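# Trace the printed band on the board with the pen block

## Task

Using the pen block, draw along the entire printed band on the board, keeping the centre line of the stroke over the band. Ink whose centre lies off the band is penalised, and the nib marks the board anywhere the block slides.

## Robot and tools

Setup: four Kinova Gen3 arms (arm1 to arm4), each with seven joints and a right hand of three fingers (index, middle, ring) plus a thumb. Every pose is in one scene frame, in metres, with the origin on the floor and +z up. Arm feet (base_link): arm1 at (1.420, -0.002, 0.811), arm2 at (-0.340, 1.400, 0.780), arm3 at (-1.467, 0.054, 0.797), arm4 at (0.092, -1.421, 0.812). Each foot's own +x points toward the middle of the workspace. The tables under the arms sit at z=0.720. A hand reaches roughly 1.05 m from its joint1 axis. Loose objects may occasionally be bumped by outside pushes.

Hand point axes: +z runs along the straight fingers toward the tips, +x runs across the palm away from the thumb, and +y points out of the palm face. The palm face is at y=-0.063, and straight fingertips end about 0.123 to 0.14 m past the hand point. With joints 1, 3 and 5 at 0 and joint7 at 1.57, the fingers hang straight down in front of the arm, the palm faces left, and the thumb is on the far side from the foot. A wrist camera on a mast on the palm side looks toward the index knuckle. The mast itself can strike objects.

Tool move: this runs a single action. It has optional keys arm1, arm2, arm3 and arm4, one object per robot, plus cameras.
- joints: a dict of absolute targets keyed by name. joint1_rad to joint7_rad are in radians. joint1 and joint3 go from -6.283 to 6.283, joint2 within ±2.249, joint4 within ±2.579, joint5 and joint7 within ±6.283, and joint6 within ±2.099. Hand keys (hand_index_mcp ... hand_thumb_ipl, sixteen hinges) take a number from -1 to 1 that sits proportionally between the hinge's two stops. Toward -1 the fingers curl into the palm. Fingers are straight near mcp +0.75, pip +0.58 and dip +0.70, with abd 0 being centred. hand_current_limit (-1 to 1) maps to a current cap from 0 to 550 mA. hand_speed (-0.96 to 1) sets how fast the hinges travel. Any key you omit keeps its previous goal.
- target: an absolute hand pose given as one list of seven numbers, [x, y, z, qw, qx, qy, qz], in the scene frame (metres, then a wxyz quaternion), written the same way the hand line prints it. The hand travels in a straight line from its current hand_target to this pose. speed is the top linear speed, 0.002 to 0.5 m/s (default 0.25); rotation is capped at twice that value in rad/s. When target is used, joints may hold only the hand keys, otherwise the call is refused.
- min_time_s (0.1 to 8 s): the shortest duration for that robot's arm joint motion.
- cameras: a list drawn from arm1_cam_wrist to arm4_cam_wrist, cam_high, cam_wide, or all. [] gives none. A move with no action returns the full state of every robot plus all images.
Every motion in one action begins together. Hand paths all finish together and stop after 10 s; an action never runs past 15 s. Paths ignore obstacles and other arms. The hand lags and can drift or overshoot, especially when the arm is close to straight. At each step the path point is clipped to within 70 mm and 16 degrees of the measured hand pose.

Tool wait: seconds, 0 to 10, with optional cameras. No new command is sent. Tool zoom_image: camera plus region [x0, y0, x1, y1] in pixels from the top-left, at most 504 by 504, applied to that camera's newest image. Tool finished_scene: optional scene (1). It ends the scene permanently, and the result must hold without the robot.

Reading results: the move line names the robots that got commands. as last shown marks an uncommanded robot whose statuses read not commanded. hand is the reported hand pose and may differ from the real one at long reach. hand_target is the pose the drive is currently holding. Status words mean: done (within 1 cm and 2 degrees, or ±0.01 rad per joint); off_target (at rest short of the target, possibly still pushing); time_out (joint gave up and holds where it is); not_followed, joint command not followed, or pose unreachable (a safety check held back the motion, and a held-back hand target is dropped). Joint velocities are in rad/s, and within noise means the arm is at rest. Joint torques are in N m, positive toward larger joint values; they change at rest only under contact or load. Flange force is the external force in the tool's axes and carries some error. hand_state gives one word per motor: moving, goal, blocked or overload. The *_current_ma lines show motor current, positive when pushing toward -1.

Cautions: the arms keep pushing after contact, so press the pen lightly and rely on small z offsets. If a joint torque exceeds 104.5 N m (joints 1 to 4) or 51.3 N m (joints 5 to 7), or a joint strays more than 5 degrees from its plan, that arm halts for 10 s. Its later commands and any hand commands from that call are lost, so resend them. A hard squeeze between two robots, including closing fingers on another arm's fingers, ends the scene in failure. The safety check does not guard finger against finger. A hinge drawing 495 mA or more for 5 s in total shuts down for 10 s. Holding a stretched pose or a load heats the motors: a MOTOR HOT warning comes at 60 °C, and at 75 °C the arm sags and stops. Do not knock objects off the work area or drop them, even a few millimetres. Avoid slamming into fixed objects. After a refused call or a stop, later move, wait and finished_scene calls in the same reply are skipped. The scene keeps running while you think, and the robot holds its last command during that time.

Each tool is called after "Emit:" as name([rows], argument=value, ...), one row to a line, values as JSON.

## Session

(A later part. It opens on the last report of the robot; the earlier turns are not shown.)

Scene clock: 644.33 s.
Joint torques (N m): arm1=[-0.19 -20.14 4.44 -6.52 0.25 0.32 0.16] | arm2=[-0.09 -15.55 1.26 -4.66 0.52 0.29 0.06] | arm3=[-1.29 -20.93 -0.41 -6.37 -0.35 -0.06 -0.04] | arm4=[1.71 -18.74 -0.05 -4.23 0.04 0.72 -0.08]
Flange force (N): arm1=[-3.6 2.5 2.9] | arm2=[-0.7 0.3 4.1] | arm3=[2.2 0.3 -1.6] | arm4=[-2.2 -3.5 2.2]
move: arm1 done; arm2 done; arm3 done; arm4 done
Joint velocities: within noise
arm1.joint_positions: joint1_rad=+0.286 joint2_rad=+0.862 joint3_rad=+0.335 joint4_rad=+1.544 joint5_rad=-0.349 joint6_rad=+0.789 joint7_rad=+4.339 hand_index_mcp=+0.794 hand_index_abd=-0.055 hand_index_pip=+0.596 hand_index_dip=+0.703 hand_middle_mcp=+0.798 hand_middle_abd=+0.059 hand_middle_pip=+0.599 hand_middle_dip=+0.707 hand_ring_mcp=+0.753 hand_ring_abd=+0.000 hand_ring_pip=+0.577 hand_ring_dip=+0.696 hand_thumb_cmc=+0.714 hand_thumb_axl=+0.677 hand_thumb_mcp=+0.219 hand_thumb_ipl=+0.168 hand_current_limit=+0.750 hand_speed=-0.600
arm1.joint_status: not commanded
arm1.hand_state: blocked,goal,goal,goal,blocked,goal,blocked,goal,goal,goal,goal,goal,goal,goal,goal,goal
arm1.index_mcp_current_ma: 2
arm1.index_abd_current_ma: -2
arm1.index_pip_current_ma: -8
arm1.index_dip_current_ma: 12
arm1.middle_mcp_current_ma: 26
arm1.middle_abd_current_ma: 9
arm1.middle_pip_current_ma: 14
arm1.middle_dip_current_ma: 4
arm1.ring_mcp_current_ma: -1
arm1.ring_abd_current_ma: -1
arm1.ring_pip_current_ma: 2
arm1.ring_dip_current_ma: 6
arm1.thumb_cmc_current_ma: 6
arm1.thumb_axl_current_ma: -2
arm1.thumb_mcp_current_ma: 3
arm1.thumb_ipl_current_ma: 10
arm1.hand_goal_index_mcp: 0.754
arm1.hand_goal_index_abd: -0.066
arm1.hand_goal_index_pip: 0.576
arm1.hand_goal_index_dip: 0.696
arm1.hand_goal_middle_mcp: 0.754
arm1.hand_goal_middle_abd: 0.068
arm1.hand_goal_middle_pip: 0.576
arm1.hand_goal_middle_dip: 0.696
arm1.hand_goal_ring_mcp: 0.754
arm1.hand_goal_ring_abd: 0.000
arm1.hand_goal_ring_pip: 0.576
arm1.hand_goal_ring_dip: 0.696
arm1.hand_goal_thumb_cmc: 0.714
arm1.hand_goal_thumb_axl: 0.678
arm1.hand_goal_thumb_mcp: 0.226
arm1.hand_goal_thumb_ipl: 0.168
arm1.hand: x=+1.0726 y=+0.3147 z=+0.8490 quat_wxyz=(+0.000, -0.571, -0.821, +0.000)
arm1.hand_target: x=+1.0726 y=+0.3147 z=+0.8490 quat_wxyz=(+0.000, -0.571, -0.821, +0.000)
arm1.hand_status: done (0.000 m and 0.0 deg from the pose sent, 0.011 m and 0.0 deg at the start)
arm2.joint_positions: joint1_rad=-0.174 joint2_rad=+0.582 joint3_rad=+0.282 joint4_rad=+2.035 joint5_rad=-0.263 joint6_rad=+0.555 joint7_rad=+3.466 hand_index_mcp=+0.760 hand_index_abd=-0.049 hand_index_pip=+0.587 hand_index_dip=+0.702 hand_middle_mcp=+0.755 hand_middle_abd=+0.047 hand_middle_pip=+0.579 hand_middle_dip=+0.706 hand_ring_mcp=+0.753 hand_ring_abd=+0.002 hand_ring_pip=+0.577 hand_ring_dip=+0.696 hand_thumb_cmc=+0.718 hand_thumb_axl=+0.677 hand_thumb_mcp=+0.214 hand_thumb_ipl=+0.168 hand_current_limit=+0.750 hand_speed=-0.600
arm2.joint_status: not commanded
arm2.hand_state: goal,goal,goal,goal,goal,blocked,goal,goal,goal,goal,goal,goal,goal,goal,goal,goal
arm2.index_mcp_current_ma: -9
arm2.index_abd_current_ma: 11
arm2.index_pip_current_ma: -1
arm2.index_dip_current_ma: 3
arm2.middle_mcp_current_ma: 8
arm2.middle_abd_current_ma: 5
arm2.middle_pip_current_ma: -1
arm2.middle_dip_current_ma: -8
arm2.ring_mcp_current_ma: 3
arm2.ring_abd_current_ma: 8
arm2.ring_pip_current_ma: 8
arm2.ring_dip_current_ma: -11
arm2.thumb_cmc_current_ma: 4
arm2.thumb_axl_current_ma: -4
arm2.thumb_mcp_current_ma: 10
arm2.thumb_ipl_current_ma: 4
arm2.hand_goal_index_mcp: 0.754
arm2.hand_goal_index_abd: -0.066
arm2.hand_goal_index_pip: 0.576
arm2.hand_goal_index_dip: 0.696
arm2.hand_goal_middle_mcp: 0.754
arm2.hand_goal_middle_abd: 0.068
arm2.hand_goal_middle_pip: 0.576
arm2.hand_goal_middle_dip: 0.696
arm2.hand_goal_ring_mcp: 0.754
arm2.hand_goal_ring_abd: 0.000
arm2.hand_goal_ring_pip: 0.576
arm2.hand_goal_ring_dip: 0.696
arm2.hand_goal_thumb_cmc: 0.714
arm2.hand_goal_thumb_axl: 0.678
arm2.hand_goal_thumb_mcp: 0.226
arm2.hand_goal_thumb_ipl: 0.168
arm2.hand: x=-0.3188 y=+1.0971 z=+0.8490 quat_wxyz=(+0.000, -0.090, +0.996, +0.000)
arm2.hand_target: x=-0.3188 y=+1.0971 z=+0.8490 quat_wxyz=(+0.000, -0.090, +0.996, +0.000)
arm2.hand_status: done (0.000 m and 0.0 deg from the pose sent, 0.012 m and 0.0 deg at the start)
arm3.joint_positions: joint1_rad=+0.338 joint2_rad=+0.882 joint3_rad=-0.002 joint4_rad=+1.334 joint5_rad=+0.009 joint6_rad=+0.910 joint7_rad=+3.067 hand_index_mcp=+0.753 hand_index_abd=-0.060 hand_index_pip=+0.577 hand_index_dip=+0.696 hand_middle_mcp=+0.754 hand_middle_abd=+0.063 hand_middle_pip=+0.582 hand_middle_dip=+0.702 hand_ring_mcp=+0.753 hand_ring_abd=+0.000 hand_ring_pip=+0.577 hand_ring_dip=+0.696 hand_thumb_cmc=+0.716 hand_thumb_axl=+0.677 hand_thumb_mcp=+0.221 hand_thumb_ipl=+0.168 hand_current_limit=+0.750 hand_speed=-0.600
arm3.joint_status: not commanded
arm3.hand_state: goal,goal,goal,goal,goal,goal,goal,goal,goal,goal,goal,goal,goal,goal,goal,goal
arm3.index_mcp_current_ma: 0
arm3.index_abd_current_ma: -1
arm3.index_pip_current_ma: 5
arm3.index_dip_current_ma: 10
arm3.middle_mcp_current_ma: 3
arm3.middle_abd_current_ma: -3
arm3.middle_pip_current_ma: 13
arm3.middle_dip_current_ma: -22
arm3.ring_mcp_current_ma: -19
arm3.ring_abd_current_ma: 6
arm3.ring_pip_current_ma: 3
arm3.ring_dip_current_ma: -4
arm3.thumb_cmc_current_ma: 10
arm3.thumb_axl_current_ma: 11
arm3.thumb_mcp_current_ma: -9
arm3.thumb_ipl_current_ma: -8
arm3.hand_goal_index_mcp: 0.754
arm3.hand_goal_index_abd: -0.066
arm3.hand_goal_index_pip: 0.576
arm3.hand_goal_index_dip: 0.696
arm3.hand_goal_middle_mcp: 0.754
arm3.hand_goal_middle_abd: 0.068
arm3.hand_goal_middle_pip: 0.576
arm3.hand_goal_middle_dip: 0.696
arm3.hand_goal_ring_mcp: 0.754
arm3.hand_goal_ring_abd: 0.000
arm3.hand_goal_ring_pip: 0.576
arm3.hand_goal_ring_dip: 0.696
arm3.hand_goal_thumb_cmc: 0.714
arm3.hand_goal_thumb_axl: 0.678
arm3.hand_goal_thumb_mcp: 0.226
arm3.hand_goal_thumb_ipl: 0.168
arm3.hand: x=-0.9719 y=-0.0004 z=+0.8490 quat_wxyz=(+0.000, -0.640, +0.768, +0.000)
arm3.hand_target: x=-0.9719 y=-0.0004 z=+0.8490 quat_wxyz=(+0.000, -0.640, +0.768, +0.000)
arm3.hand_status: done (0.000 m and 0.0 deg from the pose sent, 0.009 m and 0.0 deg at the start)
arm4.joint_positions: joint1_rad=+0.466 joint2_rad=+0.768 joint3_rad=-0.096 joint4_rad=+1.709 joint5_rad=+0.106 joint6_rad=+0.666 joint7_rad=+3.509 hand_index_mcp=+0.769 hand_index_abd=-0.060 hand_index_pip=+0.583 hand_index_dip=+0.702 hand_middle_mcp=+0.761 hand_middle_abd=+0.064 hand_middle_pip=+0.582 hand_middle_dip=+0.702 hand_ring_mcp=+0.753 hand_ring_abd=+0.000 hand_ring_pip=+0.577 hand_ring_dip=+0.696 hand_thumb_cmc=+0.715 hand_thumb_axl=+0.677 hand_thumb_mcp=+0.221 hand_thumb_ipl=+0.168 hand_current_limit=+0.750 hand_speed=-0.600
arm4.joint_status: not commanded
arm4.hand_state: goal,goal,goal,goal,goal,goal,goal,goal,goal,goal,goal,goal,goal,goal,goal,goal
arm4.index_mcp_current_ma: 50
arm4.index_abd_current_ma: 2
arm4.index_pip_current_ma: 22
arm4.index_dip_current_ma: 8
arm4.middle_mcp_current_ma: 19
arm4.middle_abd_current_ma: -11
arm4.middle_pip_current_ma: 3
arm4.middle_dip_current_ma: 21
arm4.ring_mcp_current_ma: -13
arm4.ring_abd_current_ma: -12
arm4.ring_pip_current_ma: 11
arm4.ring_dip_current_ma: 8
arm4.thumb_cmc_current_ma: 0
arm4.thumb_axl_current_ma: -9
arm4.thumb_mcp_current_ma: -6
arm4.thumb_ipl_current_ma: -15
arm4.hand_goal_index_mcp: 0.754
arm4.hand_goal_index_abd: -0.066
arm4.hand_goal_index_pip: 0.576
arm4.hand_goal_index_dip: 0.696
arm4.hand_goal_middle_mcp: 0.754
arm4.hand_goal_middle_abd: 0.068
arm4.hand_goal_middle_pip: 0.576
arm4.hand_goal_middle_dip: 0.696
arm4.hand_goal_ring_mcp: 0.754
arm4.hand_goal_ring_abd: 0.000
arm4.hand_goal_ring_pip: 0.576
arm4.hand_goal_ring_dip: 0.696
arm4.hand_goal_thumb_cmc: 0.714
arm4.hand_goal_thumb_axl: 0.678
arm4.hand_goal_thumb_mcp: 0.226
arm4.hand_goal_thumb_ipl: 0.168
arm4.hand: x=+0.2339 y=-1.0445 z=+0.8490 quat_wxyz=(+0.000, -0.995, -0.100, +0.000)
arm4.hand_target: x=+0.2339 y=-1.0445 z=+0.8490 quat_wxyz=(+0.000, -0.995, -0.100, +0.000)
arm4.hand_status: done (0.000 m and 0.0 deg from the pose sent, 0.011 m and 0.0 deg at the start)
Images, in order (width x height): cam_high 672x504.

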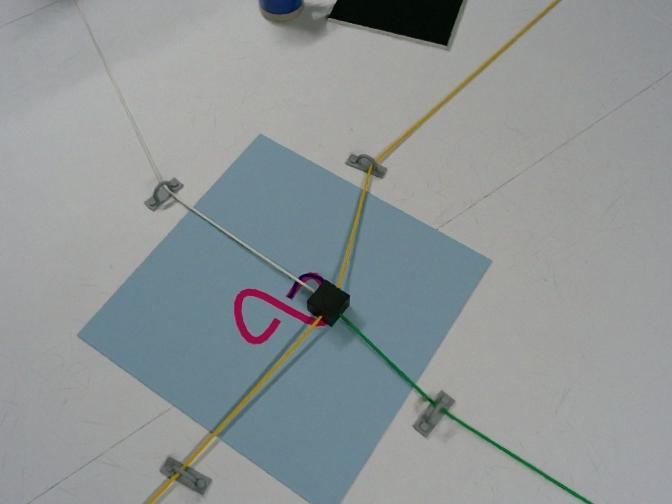

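Emit:
move(arm1={"target":[1.0789,0.3170,0.849,0,-0.5714,-0.8206,0],"speed":0.012}, arm2={"target":[-0.3173,1.0884,0.849,0,-0.0898,0.996,0],"speed":0.012}, arm3={"target":[-0.9664,-0.0014,0.849,0,-0.64,0.7684,0],"speed":0.012}, arm4={"target":[0.2355,-1.0523,0.849,0,-0.995,-0.1002,0],"speed":0.012}, cameras=["cam_high"])

Emit:
zoom_image(camera="cam_high", region=[282, 266, 362, 326])

Scene clock: 660.47 s.
Joint torques (N m): arm1=[-0.18 -20.06 4.35 -6.47 0.24 0.29 0.18] | arm2=[0.02 -15.65 1.23 -4.66 0.56 0.26 0.18] | arm3=[-1.27 -21.22 -0.36 -6.51 -0.33 -0.06 -0.02] | arm4=[1.84 -18.23 0 -3.85 0.09 0.85 -0.03]
Flange force (N): arm1=[-3.5 2.3 2.9] | arm2=[-1.2 0.1 3.1] | arm3=[2.1 0.5 -1.4] | arm4=[-2.3 -4.0 1.9]
move: arm1 done; arm2 done; arm3 done; arm4 done
Joint velocities: within noise
arm1.joint_positions: joint1_rad=+0.296 joint2_rad=+0.856 joint3_rad=+0.334 joint4_rad=+1.559 joint5_rad=-0.348 joint6_rad=+0.780 joint7_rad=+4.351 hand_index_mcp=+0.794 hand_index_abd=-0.055 hand_index_pip=+0.596 hand_index_dip=+0.703 hand_middle_mcp=+0.798 hand_middle_abd=+0.059 hand_middle_pip=+0.599 hand_middle_dip=+0.707 hand_ring_mcp=+0.753 hand_ring_abd=+0.000 hand_ring_pip=+0.577 hand_ring_dip=+0.696 hand_thumb_cmc=+0.714 hand_thumb_axl=+0.677 hand_thumb_mcp=+0.219 hand_thumb_ipl=+0.168 hand_current_limit=+0.750 hand_speed=-0.600
arm1.joint_status: not commanded
arm1.hand_state: blocked,goal,goal,goal,blocked,goal,blocked,goal,goal,goal,goal,goal,goal,goal,goal,goal
arm1.index_mcp_current_ma: -2
arm1.index_abd_current_ma: -13
arm1.index_pip_current_ma: -4
arm1.index_dip_current_ma: 13
arm1.middle_mcp_current_ma: 9
arm1.middle_abd_current_ma: 16
arm1.middle_pip_current_ma: 12
arm1.middle_dip_current_ma: 2
arm1.ring_mcp_current_ma: -17
arm1.ring_abd_current_ma: -9
arm1.ring_pip_current_ma: 3
arm1.ring_dip_current_ma: -16
arm1.thumb_cmc_current_ma: -1
arm1.thumb_axl_current_ma: -2
arm1.thumb_mcp_current_ma: 11
arm1.thumb_ipl_current_ma: 5
arm1.hand_goal_index_mcp: 0.754
arm1.hand_goal_index_abd: -0.066
arm1.hand_goal_index_pip: 0.576
arm1.hand_goal_index_dip: 0.696
arm1.hand_goal_middle_mcp: 0.754
arm1.hand_goal_middle_abd: 0.068
arm1.hand_goal_middle_pip: 0.576
arm1.hand_goal_middle_dip: 0.696
arm1.hand_goal_ring_mcp: 0.754
arm1.hand_goal_ring_abd: 0.000
arm1.hand_goal_ring_pip: 0.576
arm1.hand_goal_ring_dip: 0.696
arm1.hand_goal_thumb_cmc: 0.714
arm1.hand_goal_thumb_axl: 0.678
arm1.hand_goal_thumb_mcp: 0.226
arm1.hand_goal_thumb_ipl: 0.168
arm1.hand: x=+1.0789 y=+0.3170 z=+0.8490 quat_wxyz=(+0.000, -0.571, -0.821, +0.000)
arm1.hand_target: x=+1.0789 y=+0.3170 z=+0.8490 quat_wxyz=(+0.000, -0.571, -0.821, +0.000)
arm1.hand_status: done (0.000 m and 0.0 deg from the pose sent, 0.007 m and 0.0 deg at the start)
arm2.joint_positions: joint1_rad=-0.174 joint2_rad=+0.595 joint3_rad=+0.283 joint4_rad=+2.007 joint5_rad=-0.263 joint6_rad=+0.572 joint7_rad=+3.462 hand_index_mcp=+0.762 hand_index_abd=-0.049 hand_index_pip=+0.588 hand_index_dip=+0.702 hand_middle_mcp=+0.755 hand_middle_abd=+0.047 hand_middle_pip=+0.583 hand_middle_dip=+0.706 hand_ring_mcp=+0.753 hand_ring_abd=+0.002 hand_ring_pip=+0.577 hand_ring_dip=+0.696 hand_thumb_cmc=+0.718 hand_thumb_axl=+0.677 hand_thumb_mcp=+0.214 hand_thumb_ipl=+0.168 hand_current_limit=+0.750 hand_speed=-0.600
arm2.joint_status: not commanded
arm2.hand_state: goal,goal,goal,goal,goal,blocked,goal,goal,goal,goal,goal,goal,goal,goal,goal,goal
arm2.index_mcp_current_ma: -3
arm2.index_abd_current_ma: 7
arm2.index_pip_current_ma: 2
arm2.index_dip_current_ma: 3
arm2.middle_mcp_current_ma: 10
arm2.middle_abd_current_ma: 10
arm2.middle_pip_current_ma: 4
arm2.middle_dip_current_ma: -5
arm2.ring_mcp_current_ma: 4
arm2.ring_abd_current_ma: 7
arm2.ring_pip_current_ma: 6
arm2.ring_dip_current_ma: -5
arm2.thumb_cmc_current_ma: 2
arm2.thumb_axl_current_ma: 2
arm2.thumb_mcp_current_ma: 6
arm2.thumb_ipl_current_ma: 4
arm2.hand_goal_index_mcp: 0.754
arm2.hand_goal_index_abd: -0.066
arm2.hand_goal_index_pip: 0.576
arm2.hand_goal_index_dip: 0.696
arm2.hand_goal_middle_mcp: 0.754
arm2.hand_goal_middle_abd: 0.068
arm2.hand_goal_middle_pip: 0.576
arm2.hand_goal_middle_dip: 0.696
arm2.hand_goal_ring_mcp: 0.754
arm2.hand_goal_ring_abd: 0.000
arm2.hand_goal_ring_pip: 0.576
arm2.hand_goal_ring_dip: 0.696
arm2.hand_goal_thumb_cmc: 0.714
arm2.hand_goal_thumb_axl: 0.678
arm2.hand_goal_thumb_mcp: 0.226
arm2.hand_goal_thumb_ipl: 0.168
arm2.hand: x=-0.3173 y=+1.0884 z=+0.8490 quat_wxyz=(+0.000, -0.090, +0.996, +0.000)
arm2.hand_target: x=-0.3173 y=+1.0884 z=+0.8490 quat_wxyz=(+0.000, -0.090, +0.996, +0.000)
arm2.hand_status: done (0.000 m and 0.0 deg from the pose sent, 0.009 m and 0.0 deg at the start)
arm3.joint_positions: joint1_rad=+0.339 joint2_rad=+0.893 joint3_rad=-0.001 joint4_rad=+1.308 joint5_rad=+0.009 joint6_rad=+0.924 joint7_rad=+3.068 hand_index_mcp=+0.753 hand_index_abd=-0.060 hand_index_pip=+0.577 hand_index_dip=+0.696 hand_middle_mcp=+0.753 hand_middle_abd=+0.063 hand_middle_pip=+0.581 hand_middle_dip=+0.702 hand_ring_mcp=+0.753 hand_ring_abd=+0.000 hand_ring_pip=+0.577 hand_ring_dip=+0.696 hand_thumb_cmc=+0.716 hand_thumb_axl=+0.677 hand_thumb_mcp=+0.221 hand_thumb_ipl=+0.168 hand_current_limit=+0.750 hand_speed=-0.600
arm3.joint_status: not commanded
arm3.hand_state: goal,goal,goal,goal,goal,goal,goal,goal,goal,goal,goal,goal,goal,goal,goal,goal
arm3.index_mcp_current_ma: 1
arm3.index_abd_current_ma: -8
arm3.index_pip_current_ma: 6
arm3.index_dip_current_ma: -12
arm3.middle_mcp_current_ma: -4
arm3.middle_abd_current_ma: 0
arm3.middle_pip_current_ma: 15
arm3.middle_dip_current_ma: -13
arm3.ring_mcp_current_ma: -6
arm3.ring_abd_current_ma: -5
arm3.ring_pip_current_ma: 1
arm3.ring_dip_current_ma: 4
arm3.thumb_cmc_current_ma: 2
arm3.thumb_axl_current_ma: -10
arm3.thumb_mcp_current_ma: -2
arm3.thumb_ipl_current_ma: -7
arm3.hand_goal_index_mcp: 0.754
arm3.hand_goal_index_abd: -0.066
arm3.hand_goal_index_pip: 0.576
arm3.hand_goal_index_dip: 0.696
arm3.hand_goal_middle_mcp: 0.754
arm3.hand_goal_middle_abd: 0.068
arm3.hand_goal_middle_pip: 0.576
arm3.hand_goal_middle_dip: 0.696
arm3.hand_goal_ring_mcp: 0.754
arm3.hand_goal_ring_abd: 0.000
arm3.hand_goal_ring_pip: 0.576
arm3.hand_goal_ring_dip: 0.696
arm3.hand_goal_thumb_cmc: 0.714
arm3.hand_goal_thumb_axl: 0.678
arm3.hand_goal_thumb_mcp: 0.226
arm3.hand_goal_thumb_ipl: 0.168
arm3.hand: x=-0.9664 y=-0.0014 z=+0.8490 quat_wxyz=(+0.000, -0.640, +0.768, +0.000)
arm3.hand_target: x=-0.9664 y=-0.0014 z=+0.8490 quat_wxyz=(+0.000, -0.640, +0.768, +0.000)
arm3.hand_status: done (0.000 m and 0.0 deg from the pose sent, 0.006 m and 0.0 deg at the start)
arm4.joint_positions: joint1_rad=+0.474 joint2_rad=+0.758 joint3_rad=-0.097 joint4_rad=+1.735 joint5_rad=+0.107 joint6_rad=+0.651 joint7_rad=+3.514 hand_index_mcp=+0.774 hand_index_abd=-0.060 hand_index_pip=+0.585 hand_index_dip=+0.702 hand_middle_mcp=+0.766 hand_middle_abd=+0.064 hand_middle_pip=+0.582 hand_middle_dip=+0.702 hand_ring_mcp=+0.753 hand_ring_abd=+0.000 hand_ring_pip=+0.577 hand_ring_dip=+0.696 hand_thumb_cmc=+0.715 hand_thumb_axl=+0.677 hand_thumb_mcp=+0.221 hand_thumb_ipl=+0.168 hand_current_limit=+0.750 hand_speed=-0.600
arm4.joint_status: not commanded
arm4.hand_state: goal,goal,goal,goal,goal,goal,goal,goal,goal,goal,goal,goal,goal,goal,goal,goal
arm4.index_mcp_current_ma: 56
arm4.index_abd_current_ma: -5
arm4.index_pip_current_ma: 34
arm4.index_dip_current_ma: 8
arm4.middle_mcp_current_ma: 34
arm4.middle_abd_current_ma: -10
arm4.middle_pip_current_ma: 8
arm4.middle_dip_current_ma: 23
arm4.ring_mcp_current_ma: -10
arm4.ring_abd_current_ma: -10
arm4.ring_pip_current_ma: 2
arm4.ring_dip_current_ma: 8
arm4.thumb_cmc_current_ma: 2
arm4.thumb_axl_current_ma: -6
arm4.thumb_mcp_current_ma: -4
arm4.thumb_ipl_current_ma: -11
arm4.hand_goal_index_mcp: 0.754
arm4.hand_goal_index_abd: -0.066
arm4.hand_goal_index_pip: 0.576
arm4.hand_goal_index_dip: 0.696
arm4.hand_goal_middle_mcp: 0.754
arm4.hand_goal_middle_abd: 0.068
arm4.hand_goal_middle_pip: 0.576
arm4.hand_goal_middle_dip: 0.696
arm4.hand_goal_ring_mcp: 0.754
arm4.hand_goal_ring_abd: 0.000
arm4.hand_goal_ring_pip: 0.576
arm4.hand_goal_ring_dip: 0.696
arm4.hand_goal_thumb_cmc: 0.714
arm4.hand_goal_thumb_axl: 0.678
arm4.hand_goal_thumb_mcp: 0.226
arm4.hand_goal_thumb_ipl: 0.168
arm4.hand: x=+0.2355 y=-1.0523 z=+0.8490 quat_wxyz=(+0.000, -0.995, -0.100, +0.000)
arm4.hand_target: x=+0.2355 y=-1.0523 z=+0.8490 quat_wxyz=(+0.000, -0.995, -0.100, +0.000)
arm4.hand_status: done (0.000 m and 0.0 deg from the pose sent, 0.008 m and 0.0 deg at the start)
Images, in order (width x height): cam_high 672x504.

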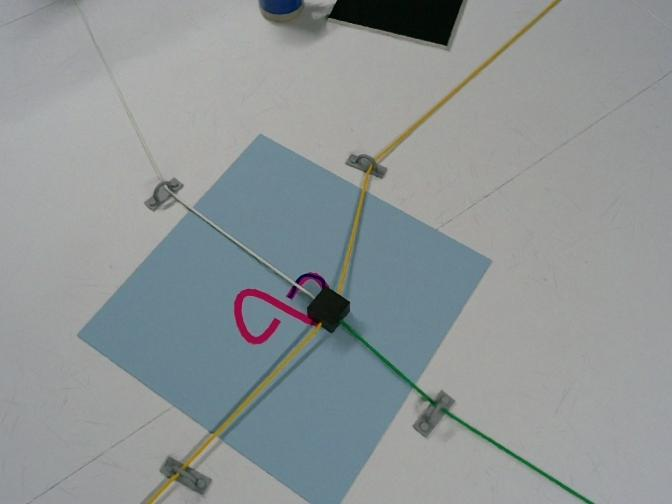

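Scaled by 6.300.

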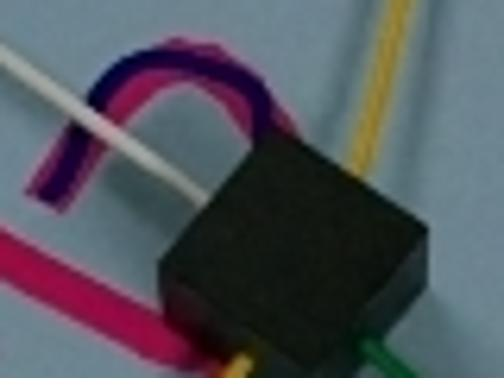

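Emit:
move(arm1={"target":[1.0808,0.3177,0.849,0,-0.5714,-0.8206,0],"speed":0.012}, arm2={"target":[-0.3156,1.0793,0.849,0,-0.0898,0.996,0],"speed":0.012}, arm3={"target":[-0.9643,-0.0018,0.849,0,-0.64,0.7684,0],"speed":0.012}, arm4={"target":[0.2376,-1.0626,0.849,0,-0.995,-0.1002,0],"speed":0.012}, cameras=["cam_high"])

Emit:
zoom_image(camera="cam_high", region=[282, 266, 362, 326])

Scene clock: 676.07 s.
Joint torques (N m): arm1=[-0.29 -20.17 4.27 -6.6 0.19 0.24 0.15] | arm2=[-0.3 -16.09 1.34 -4.81 0.49 0.33 0.14] | arm3=[-1.26 -21.29 -0.35 -6.5 -0.34 -0.1 -0.07] | arm4=[1.92 -17.72 0.13 -3.5 0.12 0.92 -0.05]
Flange force (N): arm1=[-3.5 2.6 3.1] | arm2=[-0.3 0.2 3.8] | arm3=[2.1 0.3 -1.5] | arm4=[-2.3 -4.3 1.6]
move: arm1 done; arm2 done; arm3 done; arm4 done
Joint velocities: within noise
arm1.joint_positions: joint1_rad=+0.299 joint2_rad=+0.854 joint3_rad=+0.333 joint4_rad=+1.564 joint5_rad=-0.348 joint6_rad=+0.778 joint7_rad=+4.354 hand_index_mcp=+0.794 hand_index_abd=-0.055 hand_index_pip=+0.596 hand_index_dip=+0.703 hand_middle_mcp=+0.798 hand_middle_abd=+0.059 hand_middle_pip=+0.598 hand_middle_dip=+0.707 hand_ring_mcp=+0.753 hand_ring_abd=+0.000 hand_ring_pip=+0.577 hand_ring_dip=+0.696 hand_thumb_cmc=+0.714 hand_thumb_axl=+0.677 hand_thumb_mcp=+0.219 hand_thumb_ipl=+0.168 hand_current_limit=+0.750 hand_speed=-0.600
arm1.joint_status: not commanded
arm1.hand_state: blocked,goal,goal,goal,blocked,goal,blocked,goal,goal,goal,goal,goal,goal,goal,goal,goal
arm1.index_mcp_current_ma: 2
arm1.index_abd_current_ma: -4
arm1.index_pip_current_ma: -8
arm1.index_dip_current_ma: 11
arm1.middle_mcp_current_ma: 8
arm1.middle_abd_current_ma: 6
arm1.middle_pip_current_ma: 12
arm1.middle_dip_current_ma: 0
arm1.ring_mcp_current_ma: -14
arm1.ring_abd_current_ma: -6
arm1.ring_pip_current_ma: 6
arm1.ring_dip_current_ma: -9
arm1.thumb_cmc_current_ma: -5
arm1.thumb_axl_current_ma: -13
arm1.thumb_mcp_current_ma: 10
arm1.thumb_ipl_current_ma: 8
arm1.hand_goal_index_mcp: 0.754
arm1.hand_goal_index_abd: -0.066
arm1.hand_goal_index_pip: 0.576
arm1.hand_goal_index_dip: 0.696
arm1.hand_goal_middle_mcp: 0.754
arm1.hand_goal_middle_abd: 0.068
arm1.hand_goal_middle_pip: 0.576
arm1.hand_goal_middle_dip: 0.696
arm1.hand_goal_ring_mcp: 0.754
arm1.hand_goal_ring_abd: 0.000
arm1.hand_goal_ring_pip: 0.576
arm1.hand_goal_ring_dip: 0.696
arm1.hand_goal_thumb_cmc: 0.714
arm1.hand_goal_thumb_axl: 0.678
arm1.hand_goal_thumb_mcp: 0.226
arm1.hand_goal_thumb_ipl: 0.168
arm1.hand: x=+1.0808 y=+0.3177 z=+0.8490 quat_wxyz=(+0.000, -0.571, -0.821, +0.000)
arm1.hand_target: x=+1.0808 y=+0.3177 z=+0.8490 quat_wxyz=(+0.000, -0.571, -0.821, +0.000)
arm1.hand_status: done (0.000 m and 0.0 deg from the pose sent, 0.002 m and 0.0 deg at the start)
arm2.joint_positions: joint1_rad=-0.175 joint2_rad=+0.608 joint3_rad=+0.284 joint4_rad=+1.976 joint5_rad=-0.262 joint6_rad=+0.590 joint7_rad=+3.457 hand_index_mcp=+0.761 hand_index_abd=-0.049 hand_index_pip=+0.588 hand_index_dip=+0.702 hand_middle_mcp=+0.755 hand_middle_abd=+0.047 hand_middle_pip=+0.584 hand_middle_dip=+0.706 hand_ring_mcp=+0.753 hand_ring_abd=+0.002 hand_ring_pip=+0.577 hand_ring_dip=+0.696 hand_thumb_cmc=+0.718 hand_thumb_axl=+0.677 hand_thumb_mcp=+0.214 hand_thumb_ipl=+0.168 hand_current_limit=+0.750 hand_speed=-0.600
arm2.joint_status: not commanded
arm2.hand_state: goal,goal,goal,goal,goal,blocked,goal,goal,goal,goal,goal,goal,goal,goal,goal,goal
arm2.index_mcp_current_ma: -8
arm2.index_abd_current_ma: 7
arm2.index_pip_current_ma: 0
arm2.index_dip_current_ma: -2
arm2.middle_mcp_current_ma: 9
arm2.middle_abd_current_ma: 8
arm2.middle_pip_current_ma: 4
arm2.middle_dip_current_ma: -3
arm2.ring_mcp_current_ma: 4
arm2.ring_abd_current_ma: 8
arm2.ring_pip_current_ma: 5
arm2.ring_dip_current_ma: -9
arm2.thumb_cmc_current_ma: 5
arm2.thumb_axl_current_ma: -4
arm2.thumb_mcp_current_ma: 6
arm2.thumb_ipl_current_ma: 5
arm2.hand_goal_index_mcp: 0.754
arm2.hand_goal_index_abd: -0.066
arm2.hand_goal_index_pip: 0.576
arm2.hand_goal_index_dip: 0.696
arm2.hand_goal_middle_mcp: 0.754
arm2.hand_goal_middle_abd: 0.068
arm2.hand_goal_middle_pip: 0.576
arm2.hand_goal_middle_dip: 0.696
arm2.hand_goal_ring_mcp: 0.754
arm2.hand_goal_ring_abd: 0.000
arm2.hand_goal_ring_pip: 0.576
arm2.hand_goal_ring_dip: 0.696
arm2.hand_goal_thumb_cmc: 0.714
arm2.hand_goal_thumb_axl: 0.678
arm2.hand_goal_thumb_mcp: 0.226
arm2.hand_goal_thumb_ipl: 0.168
arm2.hand: x=-0.3156 y=+1.0793 z=+0.8490 quat_wxyz=(+0.000, -0.090, +0.996, +0.000)
arm2.hand_target: x=-0.3156 y=+1.0793 z=+0.8490 quat_wxyz=(+0.000, -0.090, +0.996, +0.000)
arm2.hand_status: done (0.000 m and 0.0 deg from the pose sent, 0.009 m and 0.0 deg at the start)
arm3.joint_positions: joint1_rad=+0.339 joint2_rad=+0.897 joint3_rad=-0.001 joint4_rad=+1.299 joint5_rad=+0.008 joint6_rad=+0.930 joint7_rad=+3.069 hand_index_mcp=+0.753 hand_index_abd=-0.060 hand_index_pip=+0.577 hand_index_dip=+0.696 hand_middle_mcp=+0.753 hand_middle_abd=+0.063 hand_middle_pip=+0.582 hand_middle_dip=+0.702 hand_ring_mcp=+0.753 hand_ring_abd=+0.000 hand_ring_pip=+0.577 hand_ring_dip=+0.696 hand_thumb_cmc=+0.716 hand_thumb_axl=+0.677 hand_thumb_mcp=+0.221 hand_thumb_ipl=+0.168 hand_current_limit=+0.750 hand_speed=-0.600
arm3.joint_status: not commanded
arm3.hand_state: goal,goal,goal,goal,goal,goal,goal,goal,goal,goal,goal,goal,goal,goal,goal,goal
arm3.index_mcp_current_ma: -8
arm3.index_abd_current_ma: -10
arm3.index_pip_current_ma: 16
arm3.index_dip_current_ma: -8
arm3.middle_mcp_current_ma: 0
arm3.middle_abd_current_ma: -1
arm3.middle_pip_current_ma: 14
arm3.middle_dip_current_ma: 3
arm3.ring_mcp_current_ma: -7
arm3.ring_abd_current_ma: 0
arm3.ring_pip_current_ma: -6
arm3.ring_dip_current_ma: -3
arm3.thumb_cmc_current_ma: -8
arm3.thumb_axl_current_ma: -12
arm3.thumb_mcp_current_ma: -10
arm3.thumb_ipl_current_ma: -7
arm3.hand_goal_index_mcp: 0.754
arm3.hand_goal_index_abd: -0.066
arm3.hand_goal_index_pip: 0.576
arm3.hand_goal_index_dip: 0.696
arm3.hand_goal_middle_mcp: 0.754
arm3.hand_goal_middle_abd: 0.068
arm3.hand_goal_middle_pip: 0.576
arm3.hand_goal_middle_dip: 0.696
arm3.hand_goal_ring_mcp: 0.754
arm3.hand_goal_ring_abd: 0.000
arm3.hand_goal_ring_pip: 0.576
arm3.hand_goal_ring_dip: 0.696
arm3.hand_goal_thumb_cmc: 0.714
arm3.hand_goal_thumb_axl: 0.678
arm3.hand_goal_thumb_mcp: 0.226
arm3.hand_goal_thumb_ipl: 0.168
arm3.hand: x=-0.9643 y=-0.0018 z=+0.8490 quat_wxyz=(+0.000, -0.640, +0.768, +0.000)
arm3.hand_target: x=-0.9643 y=-0.0018 z=+0.8490 quat_wxyz=(+0.000, -0.640, +0.768, +0.000)
arm3.hand_status: done (0.000 m and 0.0 deg from the pose sent, 0.002 m and 0.0 deg at the start)
arm4.joint_positions: joint1_rad=+0.485 joint2_rad=+0.745 joint3_rad=-0.097 joint4_rad=+1.768 joint5_rad=+0.109 joint6_rad=+0.630 joint7_rad=+3.521 hand_index_mcp=+0.779 hand_index_abd=-0.060 hand_index_pip=+0.587 hand_index_dip=+0.702 hand_middle_mcp=+0.771 hand_middle_abd=+0.064 hand_middle_pip=+0.584 hand_middle_dip=+0.702 hand_ring_mcp=+0.753 hand_ring_abd=+0.000 hand_ring_pip=+0.577 hand_ring_dip=+0.696 hand_thumb_cmc=+0.715 hand_thumb_axl=+0.677 hand_thumb_mcp=+0.221 hand_thumb_ipl=+0.168 hand_current_limit=+0.750 hand_speed=-0.600
arm4.joint_status: not commanded
arm4.hand_state: blocked,goal,goal,goal,goal,goal,goal,goal,goal,goal,goal,goal,goal,goal,goal,goal
arm4.index_mcp_current_ma: 75
arm4.index_abd_current_ma: 3
arm4.index_pip_current_ma: 29
arm4.index_dip_current_ma: 8
arm4.middle_mcp_current_ma: 47
arm4.middle_abd_current_ma: -4
arm4.middle_pip_current_ma: 10
arm4.middle_dip_current_ma: 21
arm4.ring_mcp_current_ma: -9
arm4.ring_abd_current_ma: -12
arm4.ring_pip_current_ma: 8
arm4.ring_dip_current_ma: 10
arm4.thumb_cmc_current_ma: -9
arm4.thumb_axl_current_ma: -12
arm4.thumb_mcp_current_ma: -1
arm4.thumb_ipl_current_ma: -19
arm4.hand_goal_index_mcp: 0.754
arm4.hand_goal_index_abd: -0.066
arm4.hand_goal_index_pip: 0.576
arm4.hand_goal_index_dip: 0.696
arm4.hand_goal_middle_mcp: 0.754
arm4.hand_goal_middle_abd: 0.068
arm4.hand_goal_middle_pip: 0.576
arm4.hand_goal_middle_dip: 0.696
arm4.hand_goal_ring_mcp: 0.754
arm4.hand_goal_ring_abd: 0.000
arm4.hand_goal_ring_pip: 0.576
arm4.hand_goal_ring_dip: 0.696
arm4.hand_goal_thumb_cmc: 0.714
arm4.hand_goal_thumb_axl: 0.678
arm4.hand_goal_thumb_mcp: 0.226
arm4.hand_goal_thumb_ipl: 0.168
arm4.hand: x=+0.2376 y=-1.0626 z=+0.8490 quat_wxyz=(+0.000, -0.995, -0.100, +0.000)
arm4.hand_target: x=+0.2376 y=-1.0626 z=+0.8490 quat_wxyz=(+0.000, -0.995, -0.100, +0.000)
arm4.hand_status: done (0.000 m and 0.0 deg from the pose sent, 0.011 m and 0.0 deg at the start)
Images, in order (width x height): cam_high 672x504.

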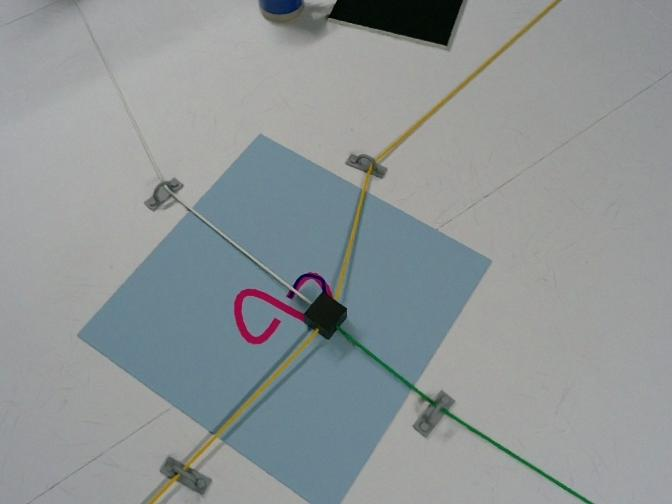

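Scaled by 6.300.

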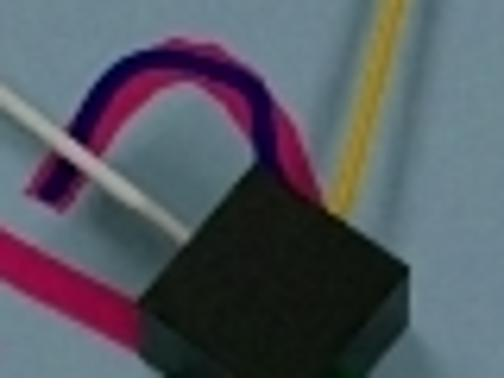

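Emit:
zoom_image(camera="cam_high", region=[300, 262, 340, 302])

Scaled by 12.600.

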